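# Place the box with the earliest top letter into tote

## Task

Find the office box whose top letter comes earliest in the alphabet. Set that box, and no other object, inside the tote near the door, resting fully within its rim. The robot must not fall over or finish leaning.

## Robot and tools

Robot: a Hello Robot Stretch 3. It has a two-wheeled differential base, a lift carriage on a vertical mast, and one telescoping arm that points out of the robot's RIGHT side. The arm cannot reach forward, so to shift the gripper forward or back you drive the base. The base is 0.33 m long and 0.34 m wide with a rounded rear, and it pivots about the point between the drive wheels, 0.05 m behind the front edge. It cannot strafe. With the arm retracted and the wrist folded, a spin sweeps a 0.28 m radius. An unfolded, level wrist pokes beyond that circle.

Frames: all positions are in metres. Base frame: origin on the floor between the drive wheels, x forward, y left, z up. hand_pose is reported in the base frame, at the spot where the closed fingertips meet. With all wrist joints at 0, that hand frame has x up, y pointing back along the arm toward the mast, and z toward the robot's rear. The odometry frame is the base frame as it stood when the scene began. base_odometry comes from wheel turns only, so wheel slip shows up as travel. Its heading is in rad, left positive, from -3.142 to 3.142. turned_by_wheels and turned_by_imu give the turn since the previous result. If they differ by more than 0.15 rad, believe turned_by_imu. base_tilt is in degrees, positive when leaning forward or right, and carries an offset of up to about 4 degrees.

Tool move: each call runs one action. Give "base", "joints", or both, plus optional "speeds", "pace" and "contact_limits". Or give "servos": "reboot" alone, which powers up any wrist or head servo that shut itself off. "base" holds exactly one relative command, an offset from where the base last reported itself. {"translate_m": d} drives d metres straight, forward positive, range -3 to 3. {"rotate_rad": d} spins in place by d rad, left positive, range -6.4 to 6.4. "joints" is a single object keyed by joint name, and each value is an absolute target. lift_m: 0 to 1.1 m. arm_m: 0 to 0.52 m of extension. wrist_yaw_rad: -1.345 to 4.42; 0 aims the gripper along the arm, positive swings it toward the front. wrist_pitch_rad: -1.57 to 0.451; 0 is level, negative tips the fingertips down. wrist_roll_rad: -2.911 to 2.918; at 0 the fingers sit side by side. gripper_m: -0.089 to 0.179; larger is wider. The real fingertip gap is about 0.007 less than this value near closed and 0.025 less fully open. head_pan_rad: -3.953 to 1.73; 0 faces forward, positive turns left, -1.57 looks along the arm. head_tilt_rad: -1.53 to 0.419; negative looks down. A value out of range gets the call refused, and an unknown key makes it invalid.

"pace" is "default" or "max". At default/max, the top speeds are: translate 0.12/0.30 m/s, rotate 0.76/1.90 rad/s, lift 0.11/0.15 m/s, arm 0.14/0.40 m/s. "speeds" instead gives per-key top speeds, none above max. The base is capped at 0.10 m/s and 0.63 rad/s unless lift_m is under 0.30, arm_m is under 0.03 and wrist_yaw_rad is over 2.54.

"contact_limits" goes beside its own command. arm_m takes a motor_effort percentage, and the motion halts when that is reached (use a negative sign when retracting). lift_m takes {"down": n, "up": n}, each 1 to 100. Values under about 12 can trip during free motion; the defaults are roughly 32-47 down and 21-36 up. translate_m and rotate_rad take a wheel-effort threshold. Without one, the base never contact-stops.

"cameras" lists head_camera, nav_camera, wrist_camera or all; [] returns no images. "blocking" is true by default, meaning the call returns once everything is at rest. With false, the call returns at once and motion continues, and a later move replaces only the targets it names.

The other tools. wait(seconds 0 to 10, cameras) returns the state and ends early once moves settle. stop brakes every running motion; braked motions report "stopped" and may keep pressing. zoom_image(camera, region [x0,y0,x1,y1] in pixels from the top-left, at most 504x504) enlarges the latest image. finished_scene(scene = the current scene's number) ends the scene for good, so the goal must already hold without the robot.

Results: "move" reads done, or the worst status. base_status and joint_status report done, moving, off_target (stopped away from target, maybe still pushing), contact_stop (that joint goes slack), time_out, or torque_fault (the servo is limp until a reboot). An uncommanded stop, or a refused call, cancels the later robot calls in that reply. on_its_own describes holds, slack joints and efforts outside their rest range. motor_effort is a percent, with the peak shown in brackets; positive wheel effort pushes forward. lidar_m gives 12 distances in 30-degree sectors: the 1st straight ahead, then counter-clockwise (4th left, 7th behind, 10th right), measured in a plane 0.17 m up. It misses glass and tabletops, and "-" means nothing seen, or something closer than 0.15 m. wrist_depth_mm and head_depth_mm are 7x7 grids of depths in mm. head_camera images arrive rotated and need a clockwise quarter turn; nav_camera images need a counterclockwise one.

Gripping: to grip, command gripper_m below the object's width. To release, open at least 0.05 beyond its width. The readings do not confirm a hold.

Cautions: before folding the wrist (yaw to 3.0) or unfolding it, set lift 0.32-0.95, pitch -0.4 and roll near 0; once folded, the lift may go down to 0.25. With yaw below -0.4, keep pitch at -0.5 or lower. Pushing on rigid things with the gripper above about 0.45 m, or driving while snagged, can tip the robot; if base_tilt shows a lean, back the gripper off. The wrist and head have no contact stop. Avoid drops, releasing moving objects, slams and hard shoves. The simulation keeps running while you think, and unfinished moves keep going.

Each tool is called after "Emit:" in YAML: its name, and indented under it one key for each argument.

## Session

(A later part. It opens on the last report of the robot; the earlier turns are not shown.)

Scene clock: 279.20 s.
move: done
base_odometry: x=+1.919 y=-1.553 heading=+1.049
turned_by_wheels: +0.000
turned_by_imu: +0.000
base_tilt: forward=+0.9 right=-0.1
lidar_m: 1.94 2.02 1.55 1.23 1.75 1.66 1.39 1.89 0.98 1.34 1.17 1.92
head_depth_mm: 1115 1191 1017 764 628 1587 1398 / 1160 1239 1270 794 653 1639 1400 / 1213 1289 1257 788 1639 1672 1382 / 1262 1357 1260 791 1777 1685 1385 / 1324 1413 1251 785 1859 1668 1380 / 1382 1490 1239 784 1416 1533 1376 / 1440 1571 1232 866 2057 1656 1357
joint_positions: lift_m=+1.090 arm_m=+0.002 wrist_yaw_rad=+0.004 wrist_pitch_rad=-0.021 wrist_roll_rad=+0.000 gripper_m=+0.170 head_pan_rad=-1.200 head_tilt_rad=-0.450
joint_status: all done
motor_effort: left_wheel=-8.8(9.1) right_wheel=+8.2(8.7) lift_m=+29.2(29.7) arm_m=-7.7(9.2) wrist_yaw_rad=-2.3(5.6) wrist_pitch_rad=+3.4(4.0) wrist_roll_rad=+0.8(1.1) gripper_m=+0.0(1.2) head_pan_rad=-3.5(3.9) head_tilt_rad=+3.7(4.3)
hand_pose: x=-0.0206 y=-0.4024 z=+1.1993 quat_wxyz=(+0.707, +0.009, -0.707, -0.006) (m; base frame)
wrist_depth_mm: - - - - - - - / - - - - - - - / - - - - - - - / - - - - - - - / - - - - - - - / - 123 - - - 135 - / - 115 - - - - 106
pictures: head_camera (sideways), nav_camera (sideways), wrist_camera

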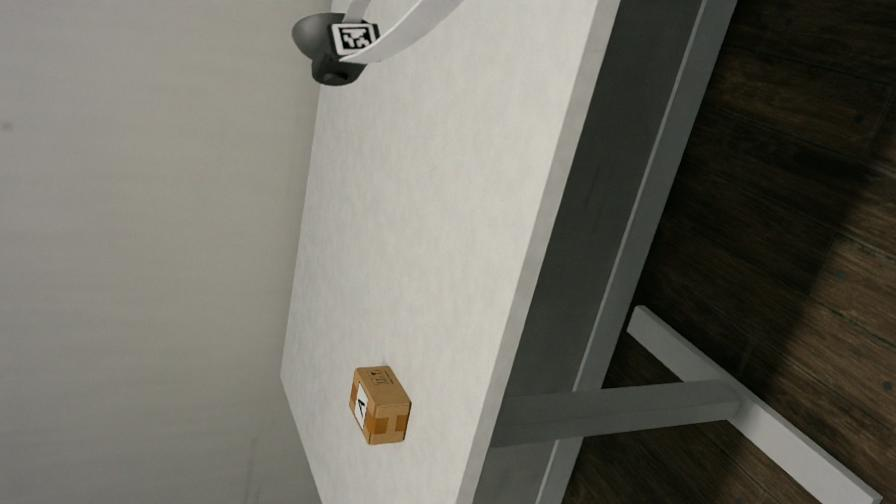

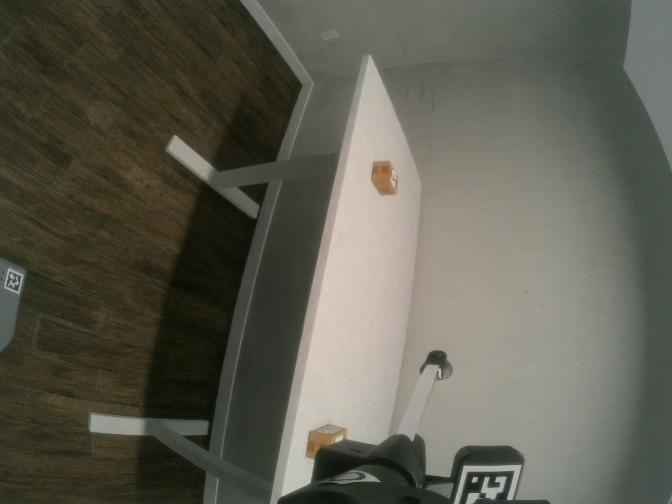

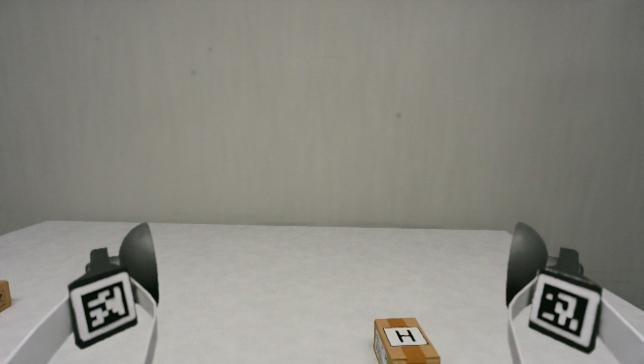

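Emit:
move:
  base: {"translate_m": 0.53}
  joints: {"head_pan_rad": -1.57, "head_tilt_rad": -0.5}

Scene clock: 293.03 s.
move: done
base_odometry: x=+2.183 y=-1.093 heading=+1.049
turned_by_wheels: +0.000
turned_by_imu: +0.000
base_tilt: forward=+0.9 right=-0.2
lidar_m: 1.41 1.47 1.29 1.60 1.30 1.83 1.91 1.30 1.39 0.92 0.92 1.46
head_depth_mm: 1091 - - - - - 1319 / 1098 - - - - - 1281 / 1121 - - - - - 1322 / 1137 1246 1075 684 1660 1600 1338 / 1147 1246 335 714 1655 1553 1340 / 1152 1250 990 714 1165 1509 1335 / 1164 1265 1325 707 1722 1597 1339
base_status: done
joint_positions: lift_m=+1.090 arm_m=+0.002 wrist_yaw_rad=+0.003 wrist_pitch_rad=-0.021 wrist_roll_rad=+0.000 gripper_m=+0.170 head_pan_rad=-1.570 head_tilt_rad=-0.500
joint_status: all done
motor_effort: left_wheel=+2.5(11.9) right_wheel=+7.6(14.2) lift_m=+26.8(28.6) arm_m=+0.6(4.9) wrist_yaw_rad=-2.3(2.9) wrist_pitch_rad=+3.7(4.1) wrist_roll_rad=+0.6(1.1) gripper_m=+0.0(1.4) head_pan_rad=+2.4(4.6) head_tilt_rad=-3.8(4.3)
hand_pose: x=-0.0207 y=-0.4024 z=+1.1993 quat_wxyz=(+0.707, +0.009, -0.707, -0.007) (m; base frame)
wrist_depth_mm: - - - - - - - / - - - - - - - / - - - - - - - / - - - - - - - / - - - - - - - / - 122 - - - 135 113 / 112 115 - - - - 107
pictures: head_camera (sideways), nav_camera (sideways), wrist_camera

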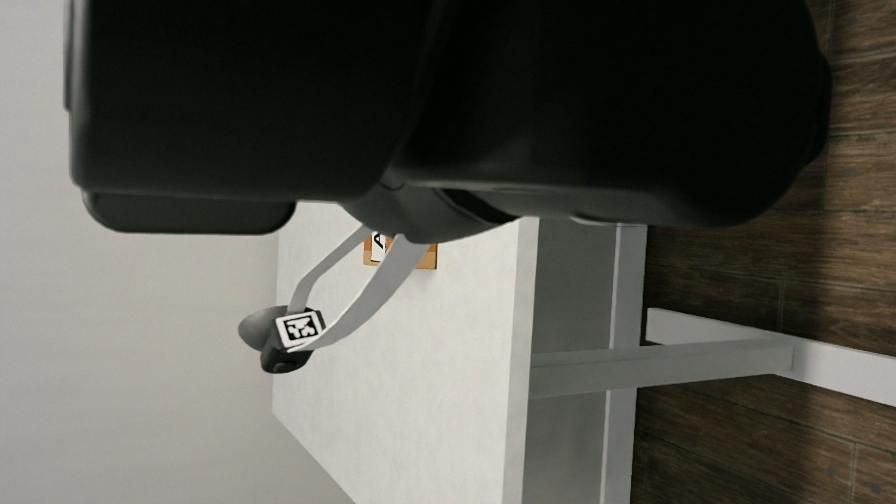

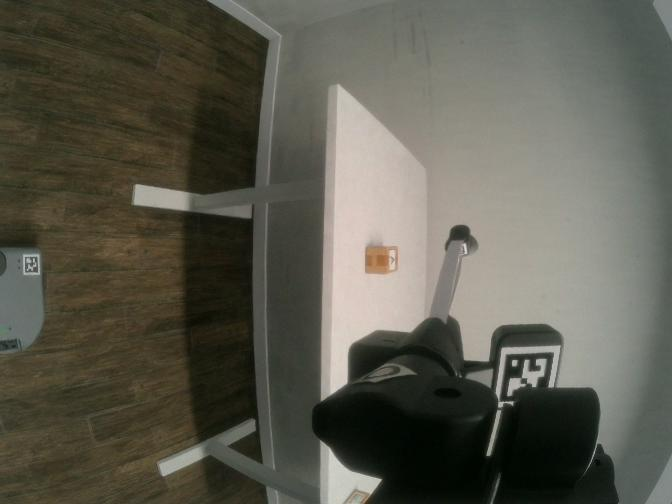

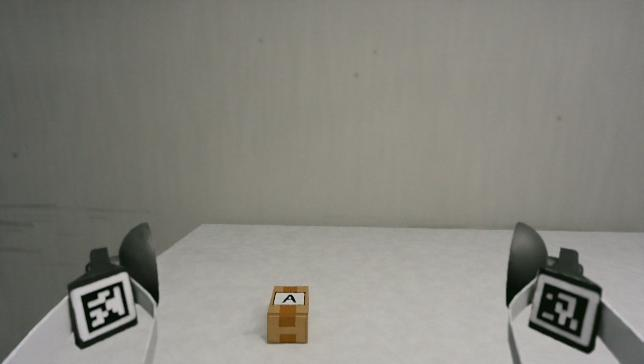

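Emit:
move:
  base: {"translate_m": 0.068}
  joints: {"arm_m": 0.2, "wrist_pitch_rad": -0.3}

Scene clock: 358.30 s.
move: done
base_odometry: x=+2.217 y=-1.034 heading=+1.049
turned_by_wheels: +0.000
turned_by_imu: +0.001
base_tilt: forward=+1.0 right=-0.1
lidar_m: 1.35 1.40 1.28 1.39 1.48 1.88 1.97 1.35 1.39 0.91 1.40 1.40
head_depth_mm: - - 944 721 1616 1609 1345 / 1105 - 937 717 1637 1602 1341 / 1120 351 351 684 1659 1598 1346 / 1138 1238 990 714 1677 1590 1327 / 1151 1247 991 711 1148 1347 1305 / 1155 1263 1059 708 1699 1593 1340 / 1168 1260 1368 706 1718 1595 1328
base_status: done
joint_positions: lift_m=+1.090 arm_m=+0.200 wrist_yaw_rad=+0.003 wrist_pitch_rad=-0.315 wrist_roll_rad=+0.000 gripper_m=+0.170 head_pan_rad=-1.570 head_tilt_rad=-0.500
joint_status: all done
motor_effort: left_wheel=+2.4(8.6) right_wheel=+8.6(13.0) lift_m=+25.0(26.1) arm_m=+20.6(24.2) wrist_yaw_rad=-2.1(2.4) wrist_pitch_rad=+2.9(5.6) wrist_roll_rad=+0.8(1.2) gripper_m=+0.1(1.4) head_pan_rad=+2.5(4.1) head_tilt_rad=-1.9(3.5)
hand_pose: x=-0.0208 y=-0.5811 z=+1.1263 quat_wxyz=(+0.699, +0.112, -0.698, -0.110) (m; base frame)
wrist_depth_mm: - - - - - - - / - - - - - - - / - - - - - - - / - - - - - - - / - - - - - - - / - 125 389 334 392 135 123 / 112 315 327 328 326 322 108
pictures: head_camera (sideways), nav_camera (sideways), wrist_camera

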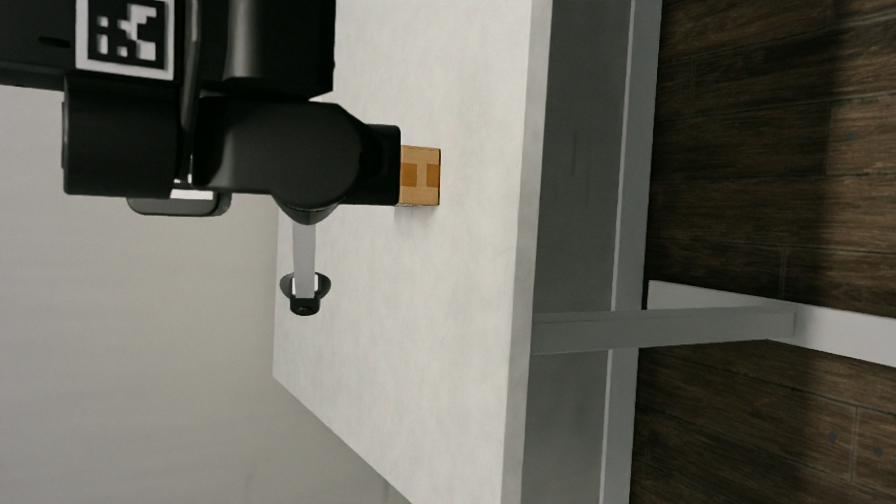

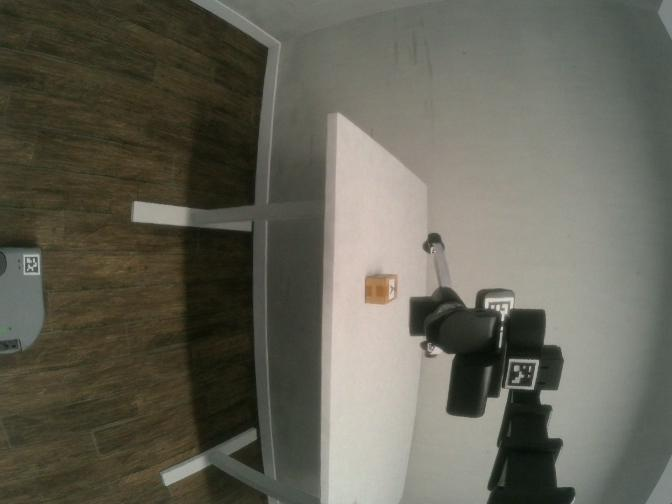

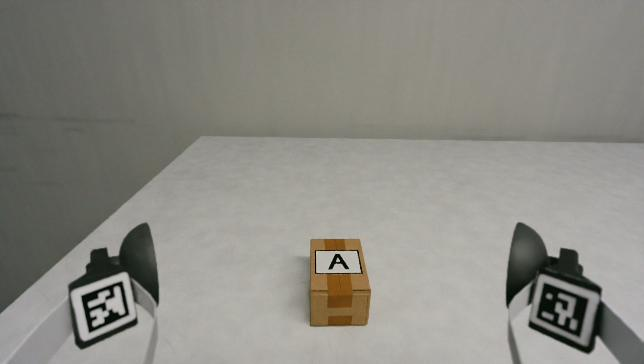

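Emit:
move:
  joints: {"lift_m": 1.02, "arm_m": 0.28}
  cameras: ["wrist_camera", "head_camera"]
  contact_limits: {"lift_m": {"down": 15}, "arm_m": 40}

Scene clock: 371.13 s.
move: done
base_odometry: x=+2.217 y=-1.034 heading=+1.049
turned_by_wheels: +0.000
turned_by_imu: +0.001
base_tilt: forward=+1.1 right=-0.1
lidar_m: 1.35 1.40 1.28 1.39 1.48 1.88 1.97 1.35 1.39 0.91 1.40 1.40
head_depth_mm: 1120 368 341 685 1606 1599 1339 / 1125 345 346 684 1626 1626 1342 / 1140 1202 372 628 1652 1601 1340 / 1143 1242 1065 715 1671 1592 1338 / 1146 1252 1056 708 1152 1335 1319 / 1150 1250 1056 706 1684 1598 1340 / 1166 1268 1374 704 1725 1590 1327
joint_positions: lift_m=+1.020 arm_m=+0.280 wrist_yaw_rad=+0.003 wrist_pitch_rad=-0.316 wrist_roll_rad=+0.000 gripper_m=+0.170 head_pan_rad=-1.570 head_tilt_rad=-0.500
joint_status: all done
motor_effort: left_wheel=+2.1(2.4) right_wheel=+8.6(9.4) lift_m=+20.8(25.3) arm_m=+20.9(23.4) wrist_yaw_rad=-2.3(2.4) wrist_pitch_rad=+2.5(3.0) wrist_roll_rad=+0.8(1.0) gripper_m=+0.1(1.3) head_pan_rad=+2.2(3.8) head_tilt_rad=-2.1(2.9)
contact_limits: arm_m 40 (drawing in: default 38, maximum 55; extending or still: default 47, maximum 70); lift_m down 15 (down: maximum 72; up: maximum 65)
hand_pose: x=-0.0208 y=-0.6610 z=+1.0561 quat_wxyz=(+0.699, +0.113, -0.698, -0.111) (m; base frame)
wrist_depth_mm: - - - - - - - / - - - - - - - / - - - - - - - / - - - - - - - / 363 381 368 345 366 370 370 / 293 125 294 237 297 139 276 / 112 237 246 231 240 240 108
pictures: head_camera (sideways), wrist_camera

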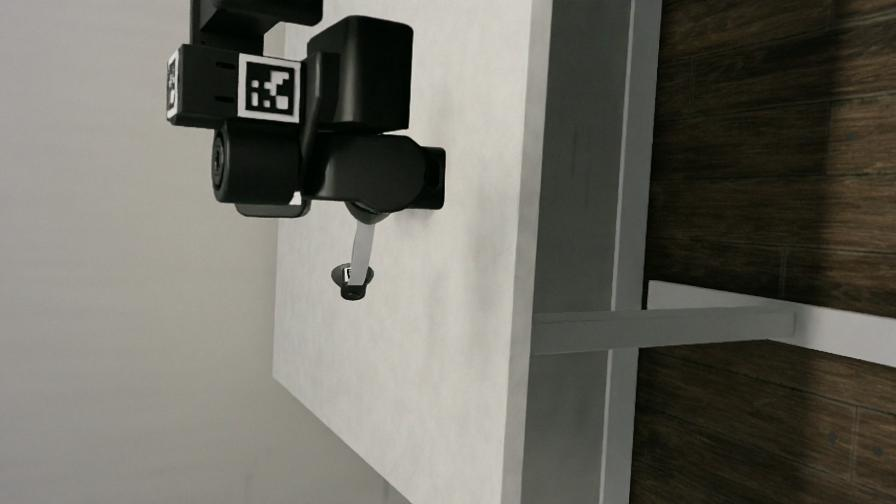

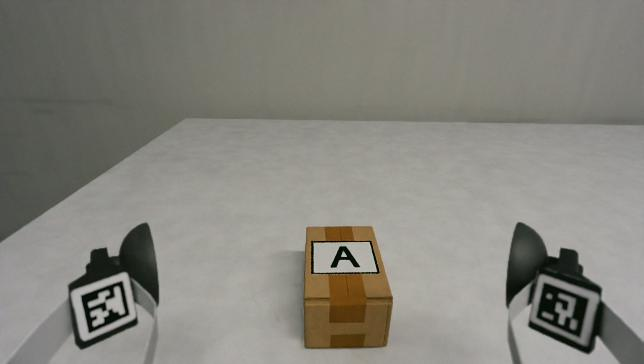

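Emit:
move:
  base: {"translate_m": -0.014}
  joints: {"lift_m": 0.955}
  cameras: ["wrist_camera", "head_camera"]
  contact_limits: {"lift_m": {"down": 15}}

Scene clock: 394.13 s.
move: done
base_odometry: x=+2.210 y=-1.046 heading=+1.049
turned_by_wheels: +0.000
turned_by_imu: +0.001
base_tilt: forward=+0.9 right=-0.1
lidar_m: 1.36 1.42 1.28 1.44 1.45 1.86 1.96 1.34 1.39 0.91 1.40 1.41
head_depth_mm: 1112 1219 403 371 1631 1607 1341 / 1121 1217 375 376 1625 1589 1339 / 1131 1223 1071 406 1649 1588 1343 / 1142 1233 1064 678 1669 1597 1337 / 1150 1248 1063 711 1152 1480 1309 / 1156 1265 1053 709 1701 1590 1335 / 1166 1274 1360 704 1714 1596 1330
base_status: done
joint_positions: lift_m=+0.955 arm_m=+0.280 wrist_yaw_rad=+0.003 wrist_pitch_rad=-0.316 wrist_roll_rad=+0.000 gripper_m=+0.170 head_pan_rad=-1.570 head_tilt_rad=-0.500
joint_status: all done
motor_effort: left_wheel=-7.4(10.3) right_wheel=-3.6(7.5) lift_m=+20.6(23.6) arm_m=+20.1(20.6) wrist_yaw_rad=-1.8(2.3) wrist_pitch_rad=+3.0(3.1) wrist_roll_rad=+1.0(1.0) gripper_m=-0.3(1.0) head_pan_rad=+3.0(3.6) head_tilt_rad=-0.8(2.4)
contact_limits: arm_m 40 (drawing in: default 38, maximum 55; extending or still: default 47, maximum 70); lift_m down 15 (down: maximum 72; up: maximum 65)
hand_pose: x=-0.0208 y=-0.6610 z=+0.9911 quat_wxyz=(+0.699, +0.113, -0.698, -0.111) (m; base frame)
wrist_depth_mm: - - - - - - - / - - - - - - - / - 413 - - - - - / 336 337 336 226 337 343 348 / 254 267 257 191 258 258 257 / 204 125 206 204 206 139 193 / 112 167 172 173 173 174 108
pictures: head_camera (sideways), wrist_camera

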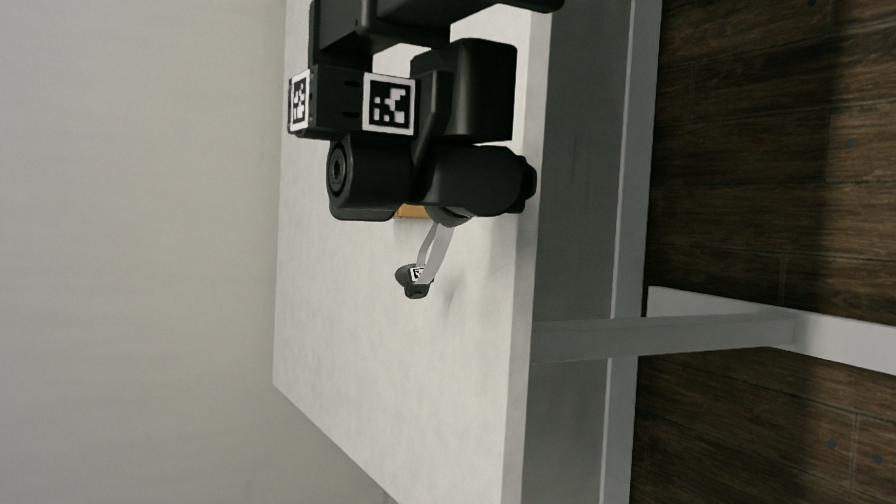

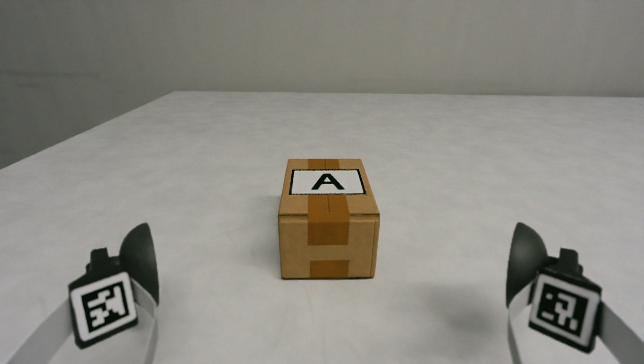

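Emit:
move:
  joints: {"arm_m": 0.37}
  cameras: ["wrist_camera", "head_camera"]
  contact_limits: {"arm_m": 35}

Scene clock: 410.47 s.
move: done
base_odometry: x=+2.210 y=-1.046 heading=+1.049
turned_by_wheels: +0.000
turned_by_imu: +0.001
base_tilt: forward=+0.8 right=+0.0
lidar_m: 1.36 1.41 1.28 1.44 1.44 1.87 1.96 1.34 1.39 0.91 1.40 1.41
head_depth_mm: 1119 1207 390 632 1618 1607 1340 / 1130 1231 453 626 1633 1613 1340 / 1133 1222 481 562 1650 1594 1345 / 1138 1240 1067 682 1665 1603 1331 / 1152 1240 1059 711 1159 1474 1306 / 1151 1258 1052 706 1711 1584 1332 / 1172 1261 1355 707 1714 1582 1338
joint_positions: lift_m=+0.955 arm_m=+0.370 wrist_yaw_rad=+0.003 wrist_pitch_rad=-0.316 wrist_roll_rad=+0.000 gripper_m=+0.170 head_pan_rad=-1.570 head_tilt_rad=-0.500
joint_status: all done
motor_effort: left_wheel=-7.3(7.6) right_wheel=-3.5(4.0) lift_m=+21.4(21.8) arm_m=+21.1(22.8) wrist_yaw_rad=-1.8(2.4) wrist_pitch_rad=+2.5(3.1) wrist_roll_rad=+1.0(1.0) gripper_m=+0.9(1.6) head_pan_rad=+3.1(3.1) head_tilt_rad=+0.0(1.8)
contact_limits: arm_m 35 (drawing in: default 38, maximum 55; extending or still: default 47, maximum 70); lift_m down 15 (down: maximum 72; up: maximum 65)
hand_pose: x=-0.0208 y=-0.7510 z=+0.9911 quat_wxyz=(+0.699, +0.113, -0.698, -0.111) (m; base frame)
wrist_depth_mm: - - - - - - - / - - - - - - - / - 414 - - - - - / 335 335 333 340 340 342 347 / 253 267 257 171 257 258 259 / 205 125 205 137 198 138 193 / 112 166 166 119 123 174 108
pictures: head_camera (sideways), wrist_camera

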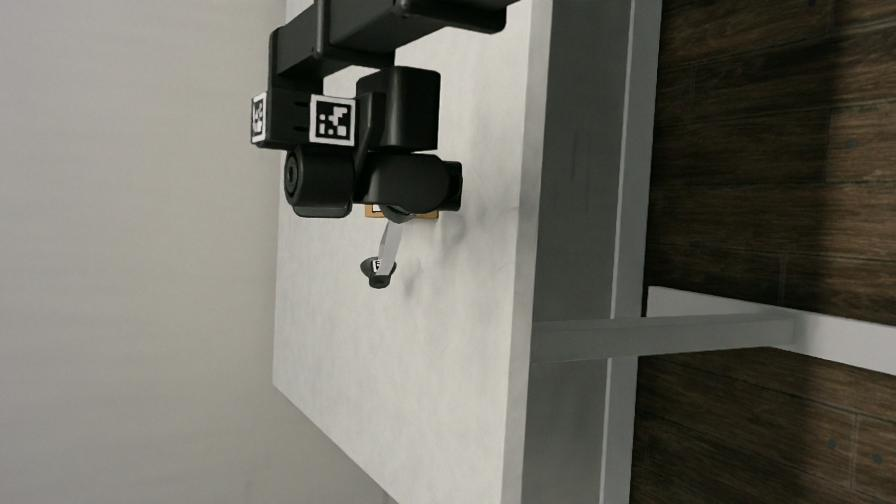

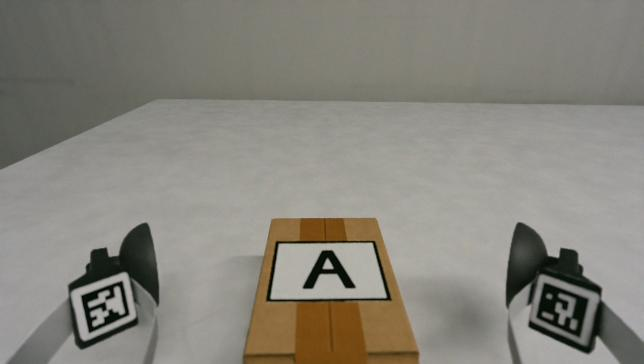

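Emit:
move:
  joints: {"lift_m": 0.932, "arm_m": 0.38}
  cameras: ["wrist_camera", "head_camera"]
  contact_limits: {"lift_m": {"down": 14}, "arm_m": 35}
  speeds: {"lift_m": 0.04}

Scene clock: 419.13 s.
move: done
base_odometry: x=+2.210 y=-1.046 heading=+1.049
turned_by_wheels: +0.000
turned_by_imu: +0.001
base_tilt: forward=+0.8 right=-0.3
lidar_m: 1.36 1.42 1.28 1.45 1.44 1.87 1.96 1.34 1.39 0.91 1.40 1.41
head_depth_mm: 1120 1212 491 347 1622 1611 1344 / 1128 1226 483 478 1628 1591 1347 / 1137 1224 497 507 1656 1605 1342 / 1137 1241 1065 681 1650 1585 1334 / 1154 1250 1062 709 1148 1472 1300 / 1155 1261 1055 707 1702 1598 1338 / 1169 1274 1363 707 1706 1587 1330
joint_positions: lift_m=+0.932 arm_m=+0.380 wrist_yaw_rad=+0.003 wrist_pitch_rad=-0.316 wrist_roll_rad=+0.000 gripper_m=+0.170 head_pan_rad=-1.570 head_tilt_rad=-0.500
joint_status: all done
motor_effort: left_wheel=-7.4(7.5) right_wheel=-3.2(3.7) lift_m=+20.6(22.4) arm_m=+20.8(22.6) wrist_yaw_rad=-2.0(2.2) wrist_pitch_rad=+2.5(3.2) wrist_roll_rad=+0.9(1.0) gripper_m=-0.7(1.2) head_pan_rad=+1.3(3.1) head_tilt_rad=-0.7(1.7)
contact_limits: arm_m 35 (drawing in: default 38, maximum 55; extending or still: default 47, maximum 70); lift_m down 14 (down: maximum 72; up: maximum 65)
hand_pose: x=-0.0208 y=-0.7610 z=+0.9681 quat_wxyz=(+0.699, +0.113, -0.698, -0.111) (m; base frame)
wrist_depth_mm: - - - - - - - / - - - - - - - / 375 378 384 380 384 362 389 / 281 282 284 287 289 289 290 / 214 227 217 132 207 218 219 / 180 125 167 106 168 138 163 / - 141 92 91 92 146 108
pictures: head_camera (sideways), wrist_camera

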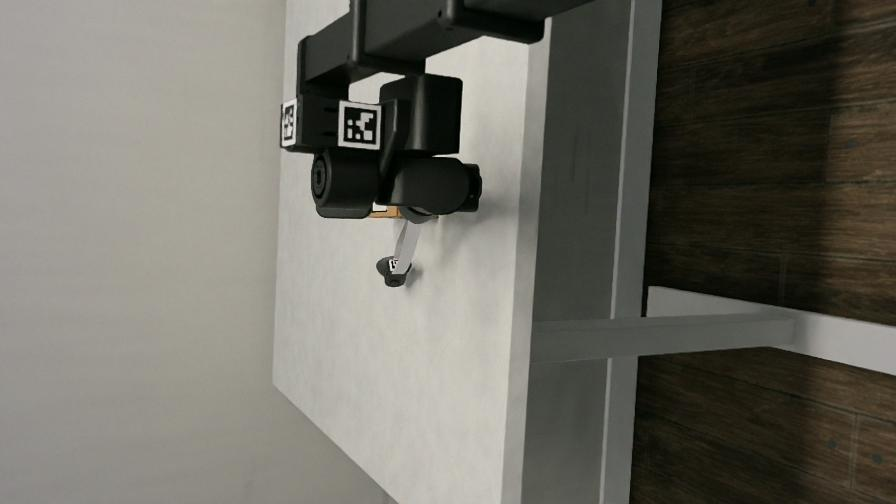

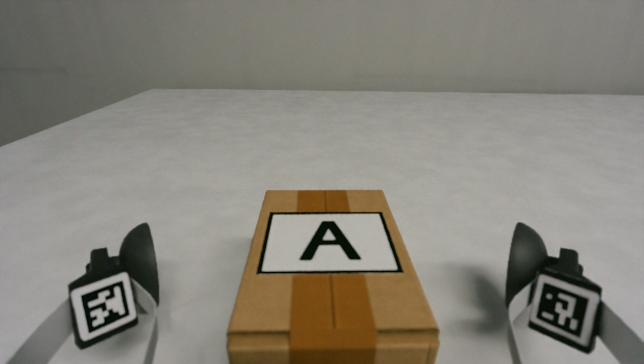

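Emit:
move:
  joints: {"lift_m": 0.925}
  cameras: []
  contact_limits: {"lift_m": {"down": 14}}
  speeds: {"lift_m": 0.03}

Emit:
move:
  joints: {"gripper_m": 0.03}
  cameras: ["wrist_camera"]

Scene clock: 425.50 s.
move: done
turned_by_wheels: +0.000
turned_by_imu: +0.001
joint_status: all done
motor_effort: left_wheel=-7.5(7.5) right_wheel=-3.0(3.7) lift_m=+19.3(21.4) arm_m=+16.8(17.4) wrist_yaw_rad=-1.8(2.2) wrist_pitch_rad=+1.6(2.8) wrist_roll_rad=-0.3(1.0) gripper_m=+0.7(1.0) head_pan_rad=+0.8(3.5) head_tilt_rad=+0.7(1.2)
contact_limits: arm_m 35 (drawing in: default 38, maximum 55; extending or still: default 47, maximum 70); lift_m down 14 (down: maximum 72; up: maximum 65)
pictures: none

Scene clock: 427.43 s.
move: done
base_odometry: x=+2.210 y=-1.046 heading=+1.049
turned_by_wheels: +0.000
turned_by_imu: +0.000
base_tilt: forward=+1.0 right=-0.1
lidar_m: 1.36 1.42 1.28 1.45 1.44 1.87 1.96 1.34 1.39 0.91 1.39 1.41
head_depth_mm: 1122 1214 1077 355 1621 1602 1340 / 1125 1217 487 485 1634 1598 1338 / 1134 1223 510 511 1639 1601 1343 / 1137 1236 1065 714 1665 1598 1346 / 1146 1249 1055 710 1149 1463 1310 / 1162 1249 1053 708 1695 1610 1322 / 1167 1279 1354 709 1720 1589 1336
joint_positions: lift_m=+0.925 arm_m=+0.380 wrist_yaw_rad=+0.007 wrist_pitch_rad=-0.302 wrist_roll_rad=+0.004 gripper_m=+0.032 head_pan_rad=-1.570 head_tilt_rad=-0.500
joint_status: all done
motor_effort: left_wheel=-6.3(7.6) right_wheel=-2.7(3.5) lift_m=+21.1(21.3) arm_m=+14.3(16.7) wrist_yaw_rad=-5.4(5.5) wrist_pitch_rad=+0.2(1.4) wrist_roll_rad=-0.4(0.9) gripper_m=-31.2(99.1) head_pan_rad=+2.0(3.2) head_tilt_rad=+1.5(2.0)
contact_limits: arm_m 35 (drawing in: default 38, maximum 55; extending or still: default 47, maximum 70); lift_m down 14 (down: maximum 72; up: maximum 65)
hand_pose: x=-0.0199 y=-0.7625 z=+0.9646 quat_wxyz=(+0.698, +0.109, -0.700, -0.104) (m; base frame)
wrist_depth_mm: - - - - - - - / - - - - - - - / 385 382 391 387 390 358 390 / 283 284 282 284 286 287 287 / 213 213 155 126 145 216 215 / 170 164 126 101 127 159 171 / 147 123 90 90 90 133 143
pictures: wrist_camera

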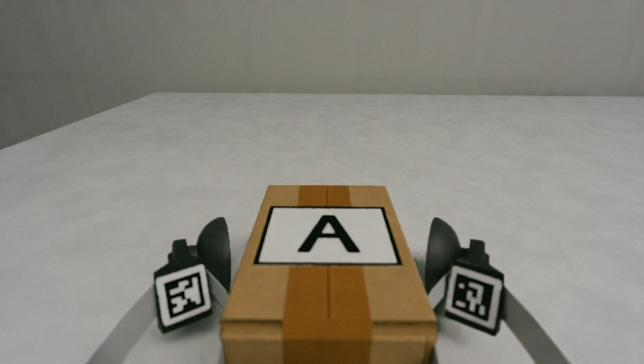

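Emit:
move:
  joints: {"lift_m": 1.0}
  cameras: ["wrist_camera", "nav_camera"]

Scene clock: 431.73 s.
move: done
base_odometry: x=+2.210 y=-1.046 heading=+1.049
turned_by_wheels: +0.000
turned_by_imu: +0.001
base_tilt: forward=+0.7 right=-0.2
lidar_m: 1.36 1.42 1.28 1.44 1.44 1.87 1.97 1.34 1.39 0.91 1.40 1.41
head_depth_mm: 1124 1179 436 719 1606 1623 1340 / 1126 474 443 717 1651 1613 1342 / 1142 1201 471 683 1644 1614 1329 / 1146 1234 1070 712 1658 1589 1325 / 1151 1247 1063 710 1151 1466 1303 / 1154 1259 1053 709 1697 1591 1336 / 1165 1266 1367 709 1712 1586 1337
joint_positions: lift_m=+1.000 arm_m=+0.380 wrist_yaw_rad=+0.003 wrist_pitch_rad=-0.324 wrist_roll_rad=+0.004 gripper_m=+0.034 head_pan_rad=-1.570 head_tilt_rad=-0.500
joint_status: all done
motor_effort: left_wheel=-6.4(6.6) right_wheel=-3.1(3.8) lift_m=+30.0(33.1) arm_m=+9.7(11.9) wrist_yaw_rad=-2.2(5.4) wrist_pitch_rad=+4.4(4.8) wrist_roll_rad=-0.8(0.9) gripper_m=-16.1(16.9) head_pan_rad=+1.0(2.7) head_tilt_rad=+1.5(2.8)
contact_limits: arm_m 35 (drawing in: default 38, maximum 55; extending or still: default 47, maximum 70)
hand_pose: x=-0.0207 y=-0.7602 z=+1.0342 quat_wxyz=(+0.697, +0.115, -0.699, -0.114) (m; base frame)
wrist_depth_mm: - - - - - - - / - - - - - - - / - - - - - - - / 399 400 382 165 380 411 384 / 325 325 147 129 143 329 324 / 265 253 126 102 111 126 263 / 229 121 91 90 90 209 221
pictures: nav_camera (sideways), wrist_camera

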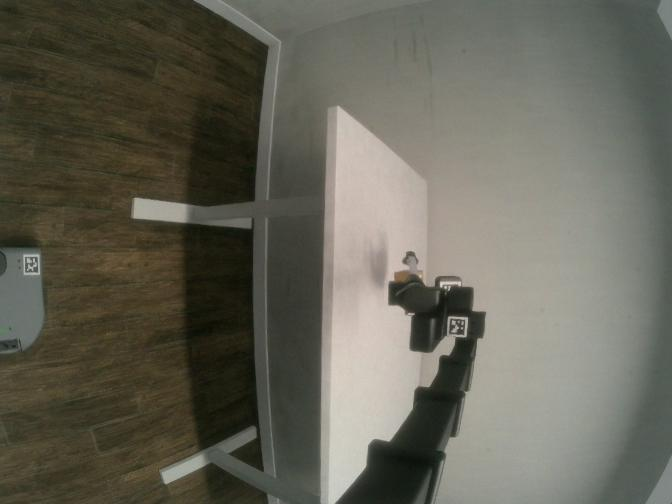

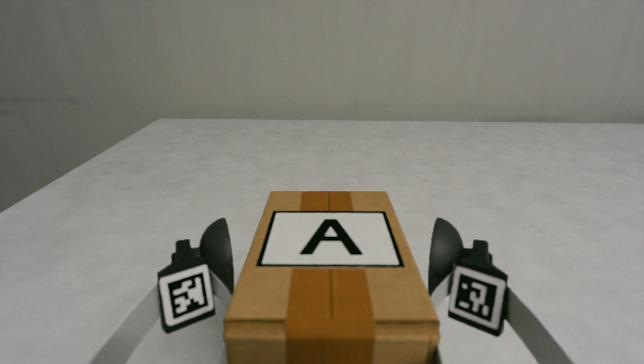

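Emit:
move:
  joints: {"arm_m": 0.01, "gripper_m": 0.02}
  cameras: ["wrist_camera"]

Emit:
move:
  joints: {"wrist_yaw_rad": 2.62}
  cameras: ["wrist_camera", "nav_camera"]

Scene clock: 450.93 s.
move: off_target
turned_by_wheels: +0.000
turned_by_imu: +0.001
joint_status: gripper_m off_target (ended at +0.025, target +0.020); the others done
motor_effort: left_wheel=-6.4(6.7) right_wheel=-2.9(3.7) lift_m=+23.4(23.4) arm_m=-20.2(23.2) wrist_yaw_rad=-2.1(3.0) wrist_pitch_rad=+4.2(4.7) wrist_roll_rad=-0.7(1.0) gripper_m=-17.2(89.4) head_pan_rad=+2.1(2.5) head_tilt_rad=+2.5(3.4)
pictures: wrist_camera

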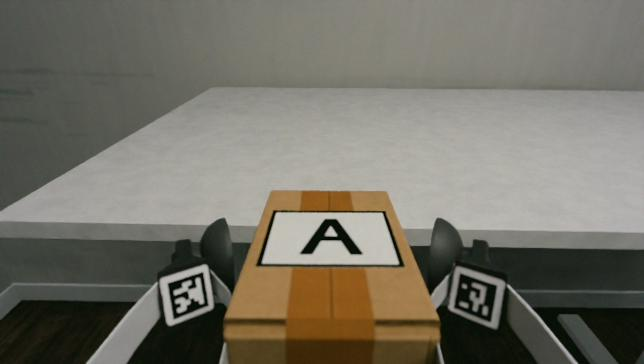

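Scene clock: 453.23 s.
move: done
base_odometry: x=+2.210 y=-1.046 heading=+1.049
turned_by_wheels: +0.000
turned_by_imu: +0.000
base_tilt: forward=+1.0 right=+0.0
lidar_m: 1.36 1.41 1.28 1.44 1.44 1.88 1.97 1.34 1.40 0.91 1.40 1.41
head_depth_mm: 1123 1213 1071 721 - - 1288 / 1129 1219 1078 719 - - - / 1129 1222 1070 714 611 - - / 1138 1244 1064 715 1598 - - / 1153 1254 1064 712 1119 - 1295 / 1156 1259 1059 711 1708 1592 1328 / 1171 1262 1360 707 1725 1594 1342
joint_positions: lift_m=+1.000 arm_m=+0.010 wrist_yaw_rad=+2.617 wrist_pitch_rad=-0.325 wrist_roll_rad=+0.004 gripper_m=+0.025 head_pan_rad=-1.570 head_tilt_rad=-0.500
joint_status: all done
motor_effort: left_wheel=-6.5(6.6) right_wheel=-2.8(3.5) lift_m=+24.9(25.1) arm_m=-19.7(20.7) wrist_yaw_rad=+3.5(6.3) wrist_pitch_rad=+4.1(4.8) wrist_roll_rad=-0.7(1.0) gripper_m=-18.1(18.5) head_pan_rad=+0.8(2.0) head_tilt_rad=+2.7(3.5)
hand_pose: x=+0.0966 y=+0.0485 z=+1.0341 quat_wxyz=(+0.292, +0.705, -0.071, +0.643) (m; base frame)
wrist_depth_mm: - - - - - - - / - - - - - - - / - - - - - - - / - - - - - - - / - - 147 129 144 - - / - 122 125 101 111 125 - / - 121 91 90 90 - -
pictures: nav_camera (sideways), wrist_camera

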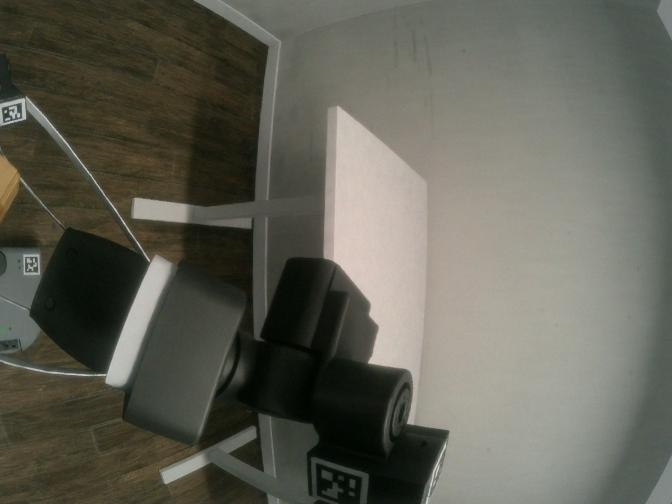

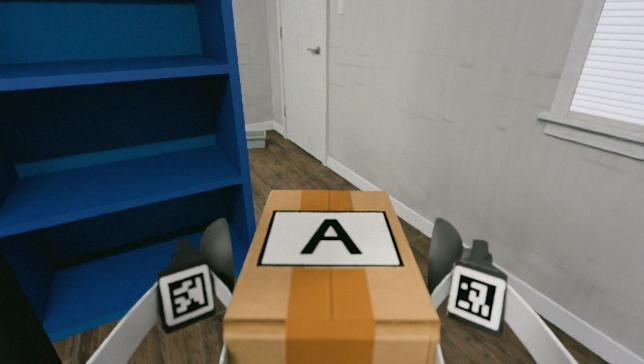

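Emit:
move:
  base: {"translate_m": 0.56}
  joints: {"lift_m": 0.29, "head_pan_rad": 0.0, "head_tilt_rad": -0.4}
  pace: "max"
  cameras: []

Emit:
move:
  base: {"rotate_rad": 1.571}
  cameras: ["head_camera", "nav_camera", "wrist_camera"]

Scene clock: 463.00 s.
move: done
turned_by_wheels: +0.000
turned_by_imu: +0.000
base_status: done
joint_status: all done
motor_effort: left_wheel=+3.1(15.6) right_wheel=+6.1(13.6) lift_m=+21.6(24.7) arm_m=-17.2(19.2) wrist_yaw_rad=+2.5(3.8) wrist_pitch_rad=+4.7(5.1) wrist_roll_rad=-0.5(1.0) gripper_m=-17.6(18.7) head_pan_rad=-3.1(4.7) head_tilt_rad=+1.0(6.1)
pictures: none

Scene clock: 466.33 s.
move: done
base_odometry: x=+2.489 y=-0.561 heading=+2.619
turned_by_wheels: +1.570
turned_by_imu: +1.565
base_tilt: forward=+0.9 right=+0.0
lidar_m: 1.23 1.60 2.32 2.52 1.94 0.96 1.35 1.16 0.84 0.81 0.84 1.14
head_depth_mm: 2900 3010 2943 2874 2310 1778 1447 / 2904 3135 3346 3118 2330 1771 1439 / 2952 3104 3395 3231 2311 1782 1442 / 2934 3212 3466 3273 2285 1760 1443 / 1076 1325 1220 1497 1483 1650 1428 / 1401 1522 1496 1748 1887 1650 1432 / 1421 1564 1629 1772 1892 1647 1434
base_status: done
joint_positions: lift_m=+0.290 arm_m=+0.010 wrist_yaw_rad=+2.617 wrist_pitch_rad=-0.326 wrist_roll_rad=+0.004 gripper_m=+0.025 head_pan_rad=+0.000 head_tilt_rad=-0.399
motor_effort: left_wheel=-10.6(14.4) right_wheel=+10.6(15.7) lift_m=+22.3(22.3) arm_m=-20.3(20.7) wrist_yaw_rad=+3.1(3.3) wrist_pitch_rad=+4.7(5.1) wrist_roll_rad=-0.8(1.1) gripper_m=-17.4(18.5) head_pan_rad=-2.3(4.1) head_tilt_rad=-2.0(3.0)
hand_pose: x=+0.0963 y=+0.0484 z=+0.3237 quat_wxyz=(+0.292, +0.705, -0.070, +0.643) (m; base frame)
wrist_depth_mm: - - - - - - - / - - - - - - - / - - - - - - - / 957 930 940 956 926 947 905 / 705 709 147 129 144 716 727 / 583 124 126 102 111 126 581 / 512 122 91 90 90 458 489
pictures: head_camera (sideways), nav_camera (sideways), wrist_camera

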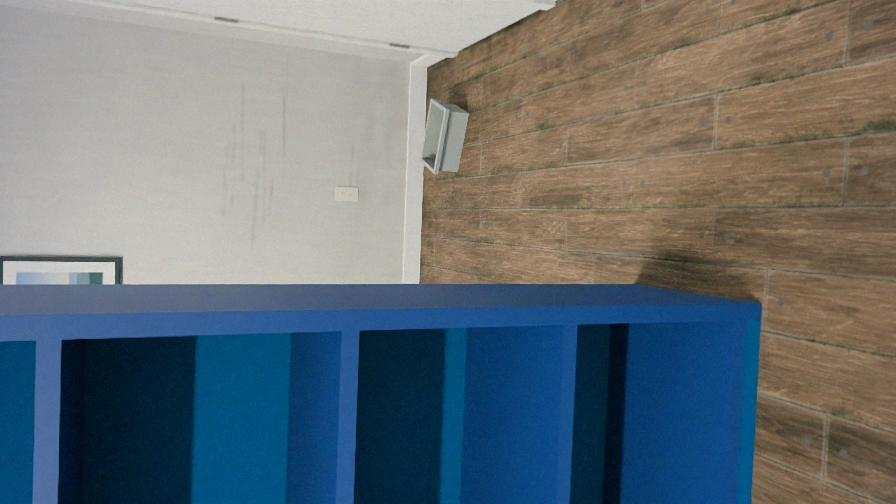

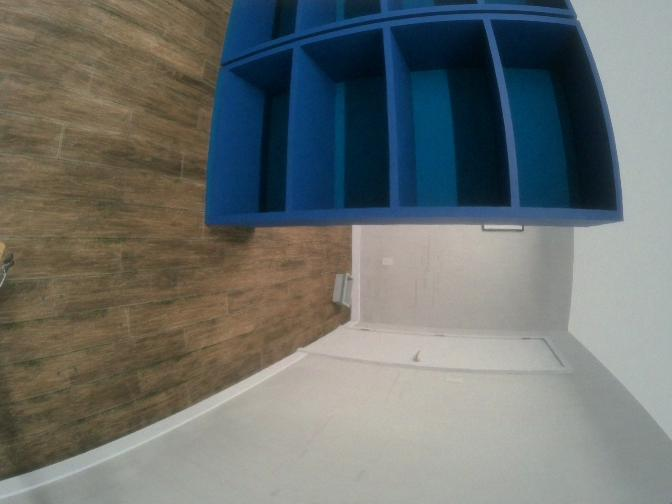

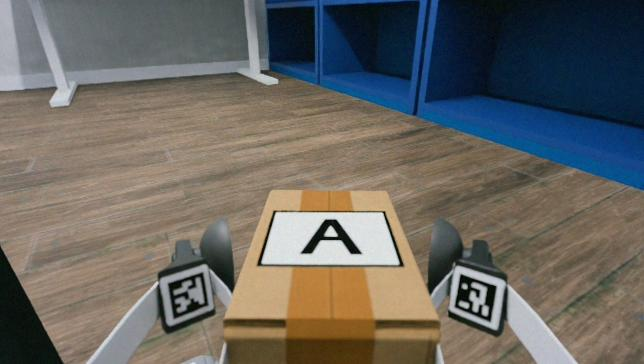

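Emit:
move:
  base: {"rotate_rad": -0.19}
  joints: {"head_pan_rad": 0.0, "head_tilt_rad": -0.35}
  cameras: []

Emit:
move:
  base: {"translate_m": 2.35}
  pace: "max"
  cameras: ["nav_camera"]

Emit:
move:
  base: {"rotate_rad": 1.76}
  joints: {"head_pan_rad": -1.5, "head_tilt_rad": -0.7}

Scene clock: 482.53 s.
move: done
turned_by_wheels: -0.189
turned_by_imu: -0.188
base_status: done
joint_status: all done
motor_effort: left_wheel=+10.9(13.6) right_wheel=-9.7(12.4) lift_m=+22.8(22.9) arm_m=-18.2(18.5) wrist_yaw_rad=+2.7(3.3) wrist_pitch_rad=+4.6(5.0) wrist_roll_rad=-0.7(0.9) gripper_m=-17.9(18.4) head_pan_rad=-3.5(4.4) head_tilt_rad=+3.4(5.5)
pictures: none

Scene clock: 491.83 s.
move: done
turned_by_wheels: +0.000
turned_by_imu: -0.002
base_status: done
motor_effort: left_wheel=+7.3(19.2) right_wheel=-1.6(9.0) lift_m=+24.2(24.5) arm_m=-16.2(18.3) wrist_yaw_rad=+2.7(3.5) wrist_pitch_rad=+4.4(5.1) wrist_roll_rad=-0.8(1.0) gripper_m=-16.9(18.8) head_pan_rad=-3.0(4.6) head_tilt_rad=+3.9(5.0)
pictures: nav_camera (sideways)

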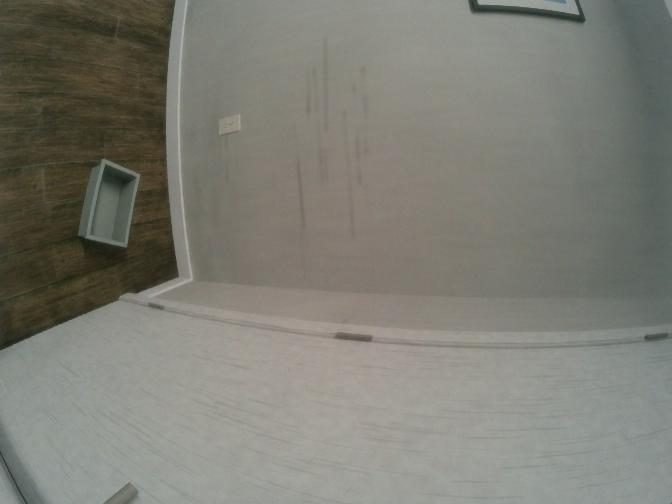

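Scene clock: 495.43 s.
move: done
base_odometry: x=+0.709 y=+0.974 heading=-2.094
turned_by_wheels: +1.759
turned_by_imu: +1.754
base_tilt: forward=+1.0 right=-0.2
lidar_m: 2.64 0.89 0.87 1.52 0.50 0.33 0.32 0.34 0.45 1.12 1.16 1.55
head_depth_mm: 946 1052 1198 1368 1433 1254 1164 / 955 1069 1202 1399 1562 1375 1210 / 966 1078 1224 1426 1592 1332 1211 / 970 1086 1235 1439 1590 1359 1202 / 979 1094 1252 1461 1597 1331 1204 / 994 1121 1268 1483 1617 1379 1204 / 1006 1125 1291 1508 1616 1386 1200
base_status: done
joint_positions: lift_m=+0.290 arm_m=+0.010 wrist_yaw_rad=+2.617 wrist_pitch_rad=-0.326 wrist_roll_rad=+0.004 gripper_m=+0.025 head_pan_rad=-1.504 head_tilt_rad=-0.700
joint_status: all done
motor_effort: left_wheel=-10.1(14.7) right_wheel=+12.1(15.3) lift_m=+24.5(25.1) arm_m=-20.3(20.9) wrist_yaw_rad=+2.8(3.6) wrist_pitch_rad=+4.7(5.0) wrist_roll_rad=-0.8(0.9) gripper_m=-17.0(18.9) head_pan_rad=+1.8(5.8) head_tilt_rad=-3.3(6.8)
hand_pose: x=+0.0963 y=+0.0484 z=+0.3237 quat_wxyz=(+0.292, +0.705, -0.070, +0.643) (m; base frame)
wrist_depth_mm: - - - - 784 - - / - - - - 856 - - / - - - - - - - / 942 933 925 939 974 952 934 / 723 728 147 129 145 714 723 / 577 124 126 102 111 125 587 / 504 121 90 90 90 463 485
pictures: head_camera (sideways), nav_camera (sideways), wrist_camera

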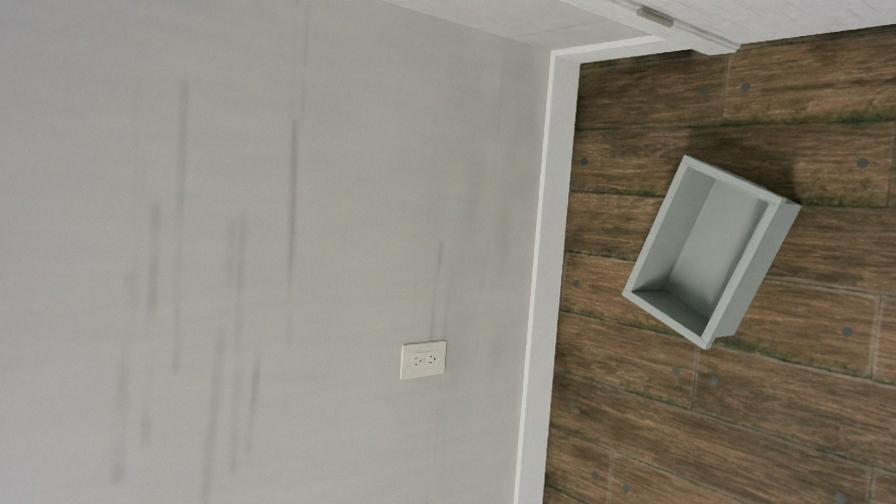

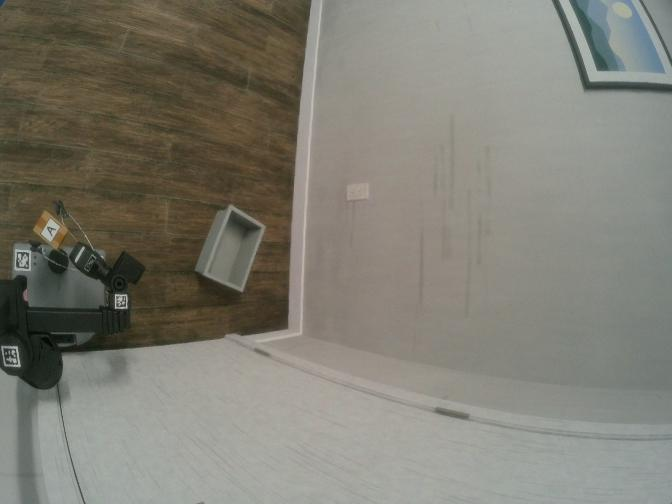

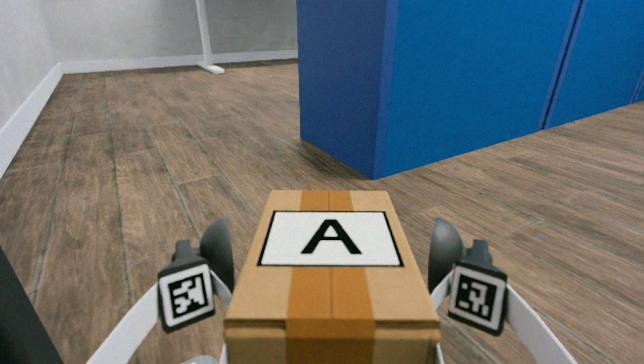

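Emit:
move:
  base: {"translate_m": 0.1}
  joints: {"lift_m": 0.55}
  cameras: []

Emit:
move:
  joints: {"wrist_yaw_rad": 0.0}
  cameras: []

Emit:
move:
  joints: {"arm_m": 0.47, "wrist_pitch_rad": -1.2, "head_pan_rad": -1.5, "head_tilt_rad": -0.7}

Scene clock: 527.63 s.
move: done
turned_by_wheels: +0.000
turned_by_imu: +0.001
base_status: done
joint_status: all done
motor_effort: left_wheel=-3.0(6.3) right_wheel=+13.2(18.3) lift_m=+30.9(34.0) arm_m=-16.8(19.0) wrist_yaw_rad=+3.2(3.4) wrist_pitch_rad=+4.7(5.0) wrist_roll_rad=-0.7(0.9) gripper_m=-17.0(18.5) head_pan_rad=+2.7(4.4) head_tilt_rad=-3.6(5.2)
pictures: none

Scene clock: 529.93 s.
move: done
turned_by_wheels: +0.000
turned_by_imu: +0.000
joint_status: all done
motor_effort: left_wheel=-2.9(3.3) right_wheel=+13.6(13.8) lift_m=+31.2(31.5) arm_m=-16.2(17.6) wrist_yaw_rad=-2.5(6.0) wrist_pitch_rad=+4.3(5.2) wrist_roll_rad=-0.7(0.9) gripper_m=-17.8(18.1) head_pan_rad=+3.0(4.5) head_tilt_rad=-3.8(5.4)
pictures: none

Scene clock: 534.50 s.
move: done
base_odometry: x=+0.659 y=+0.887 heading=-2.094
turned_by_wheels: +0.000
turned_by_imu: +0.001
base_tilt: forward=+0.8 right=+0.0
lidar_m: 2.66 0.89 0.80 1.95 0.65 0.47 0.42 0.44 0.59 1.12 1.16 1.55
head_depth_mm: 942 1052 1182 1364 1535 1326 505 / 951 1063 1202 1330 761 1295 1154 / 959 1074 1215 1381 955 1352 1198 / 969 1088 1232 1427 1580 1347 1199 / 981 1098 1252 1460 1604 1380 1199 / 993 1116 1266 1481 1621 1385 1205 / 998 1121 1279 1494 1618 1386 1197
joint_positions: lift_m=+0.550 arm_m=+0.470 wrist_yaw_rad=+0.003 wrist_pitch_rad=-1.205 wrist_roll_rad=+0.004 gripper_m=+0.025 head_pan_rad=-1.500 head_tilt_rad=-0.700
joint_status: all done
motor_effort: left_wheel=-3.0(3.4) right_wheel=+13.3(14.0) lift_m=+22.0(31.2) arm_m=+20.8(23.8) wrist_yaw_rad=-2.1(2.6) wrist_pitch_rad=+0.9(5.3) wrist_roll_rad=-0.5(0.9) gripper_m=-17.7(18.4) head_pan_rad=+3.6(4.1) head_tilt_rad=-2.8(5.2)
hand_pose: x=-0.0214 y=-0.6842 z=+0.4408 quat_wxyz=(+0.582, +0.401, -0.583, -0.401) (m; base frame)
wrist_depth_mm: - - - - - 651 - / 678 663 665 653 663 656 - / 640 652 634 638 633 632 - / 620 618 606 505 617 610 - / 605 592 147 128 134 598 490 / 584 124 126 101 110 125 485 / 558 121 90 90 90 533 490
pictures: head_camera (sideways), nav_camera (sideways), wrist_camera

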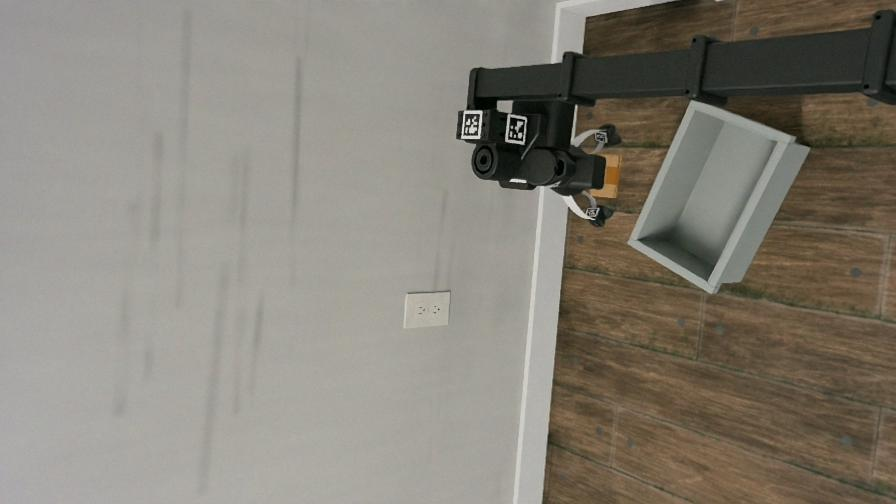

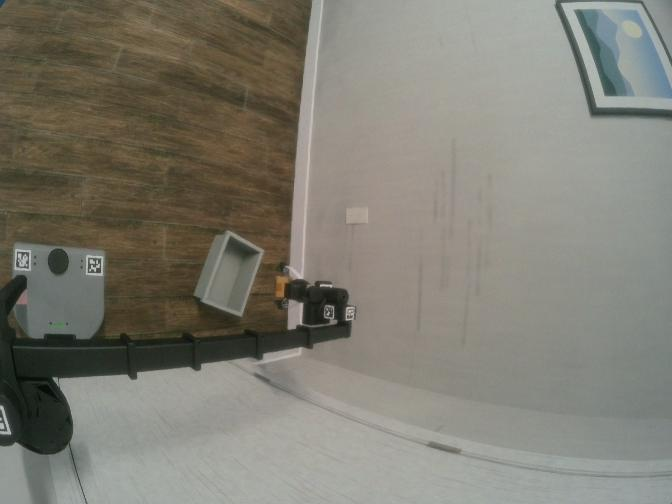

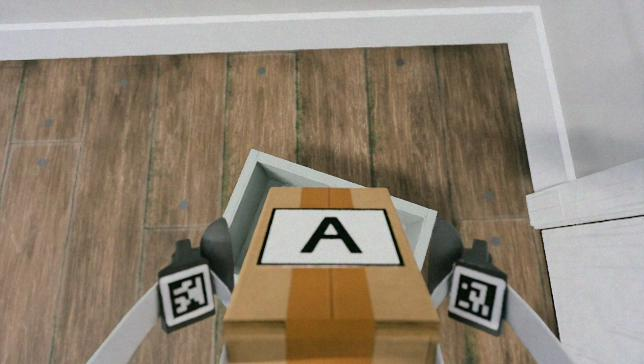

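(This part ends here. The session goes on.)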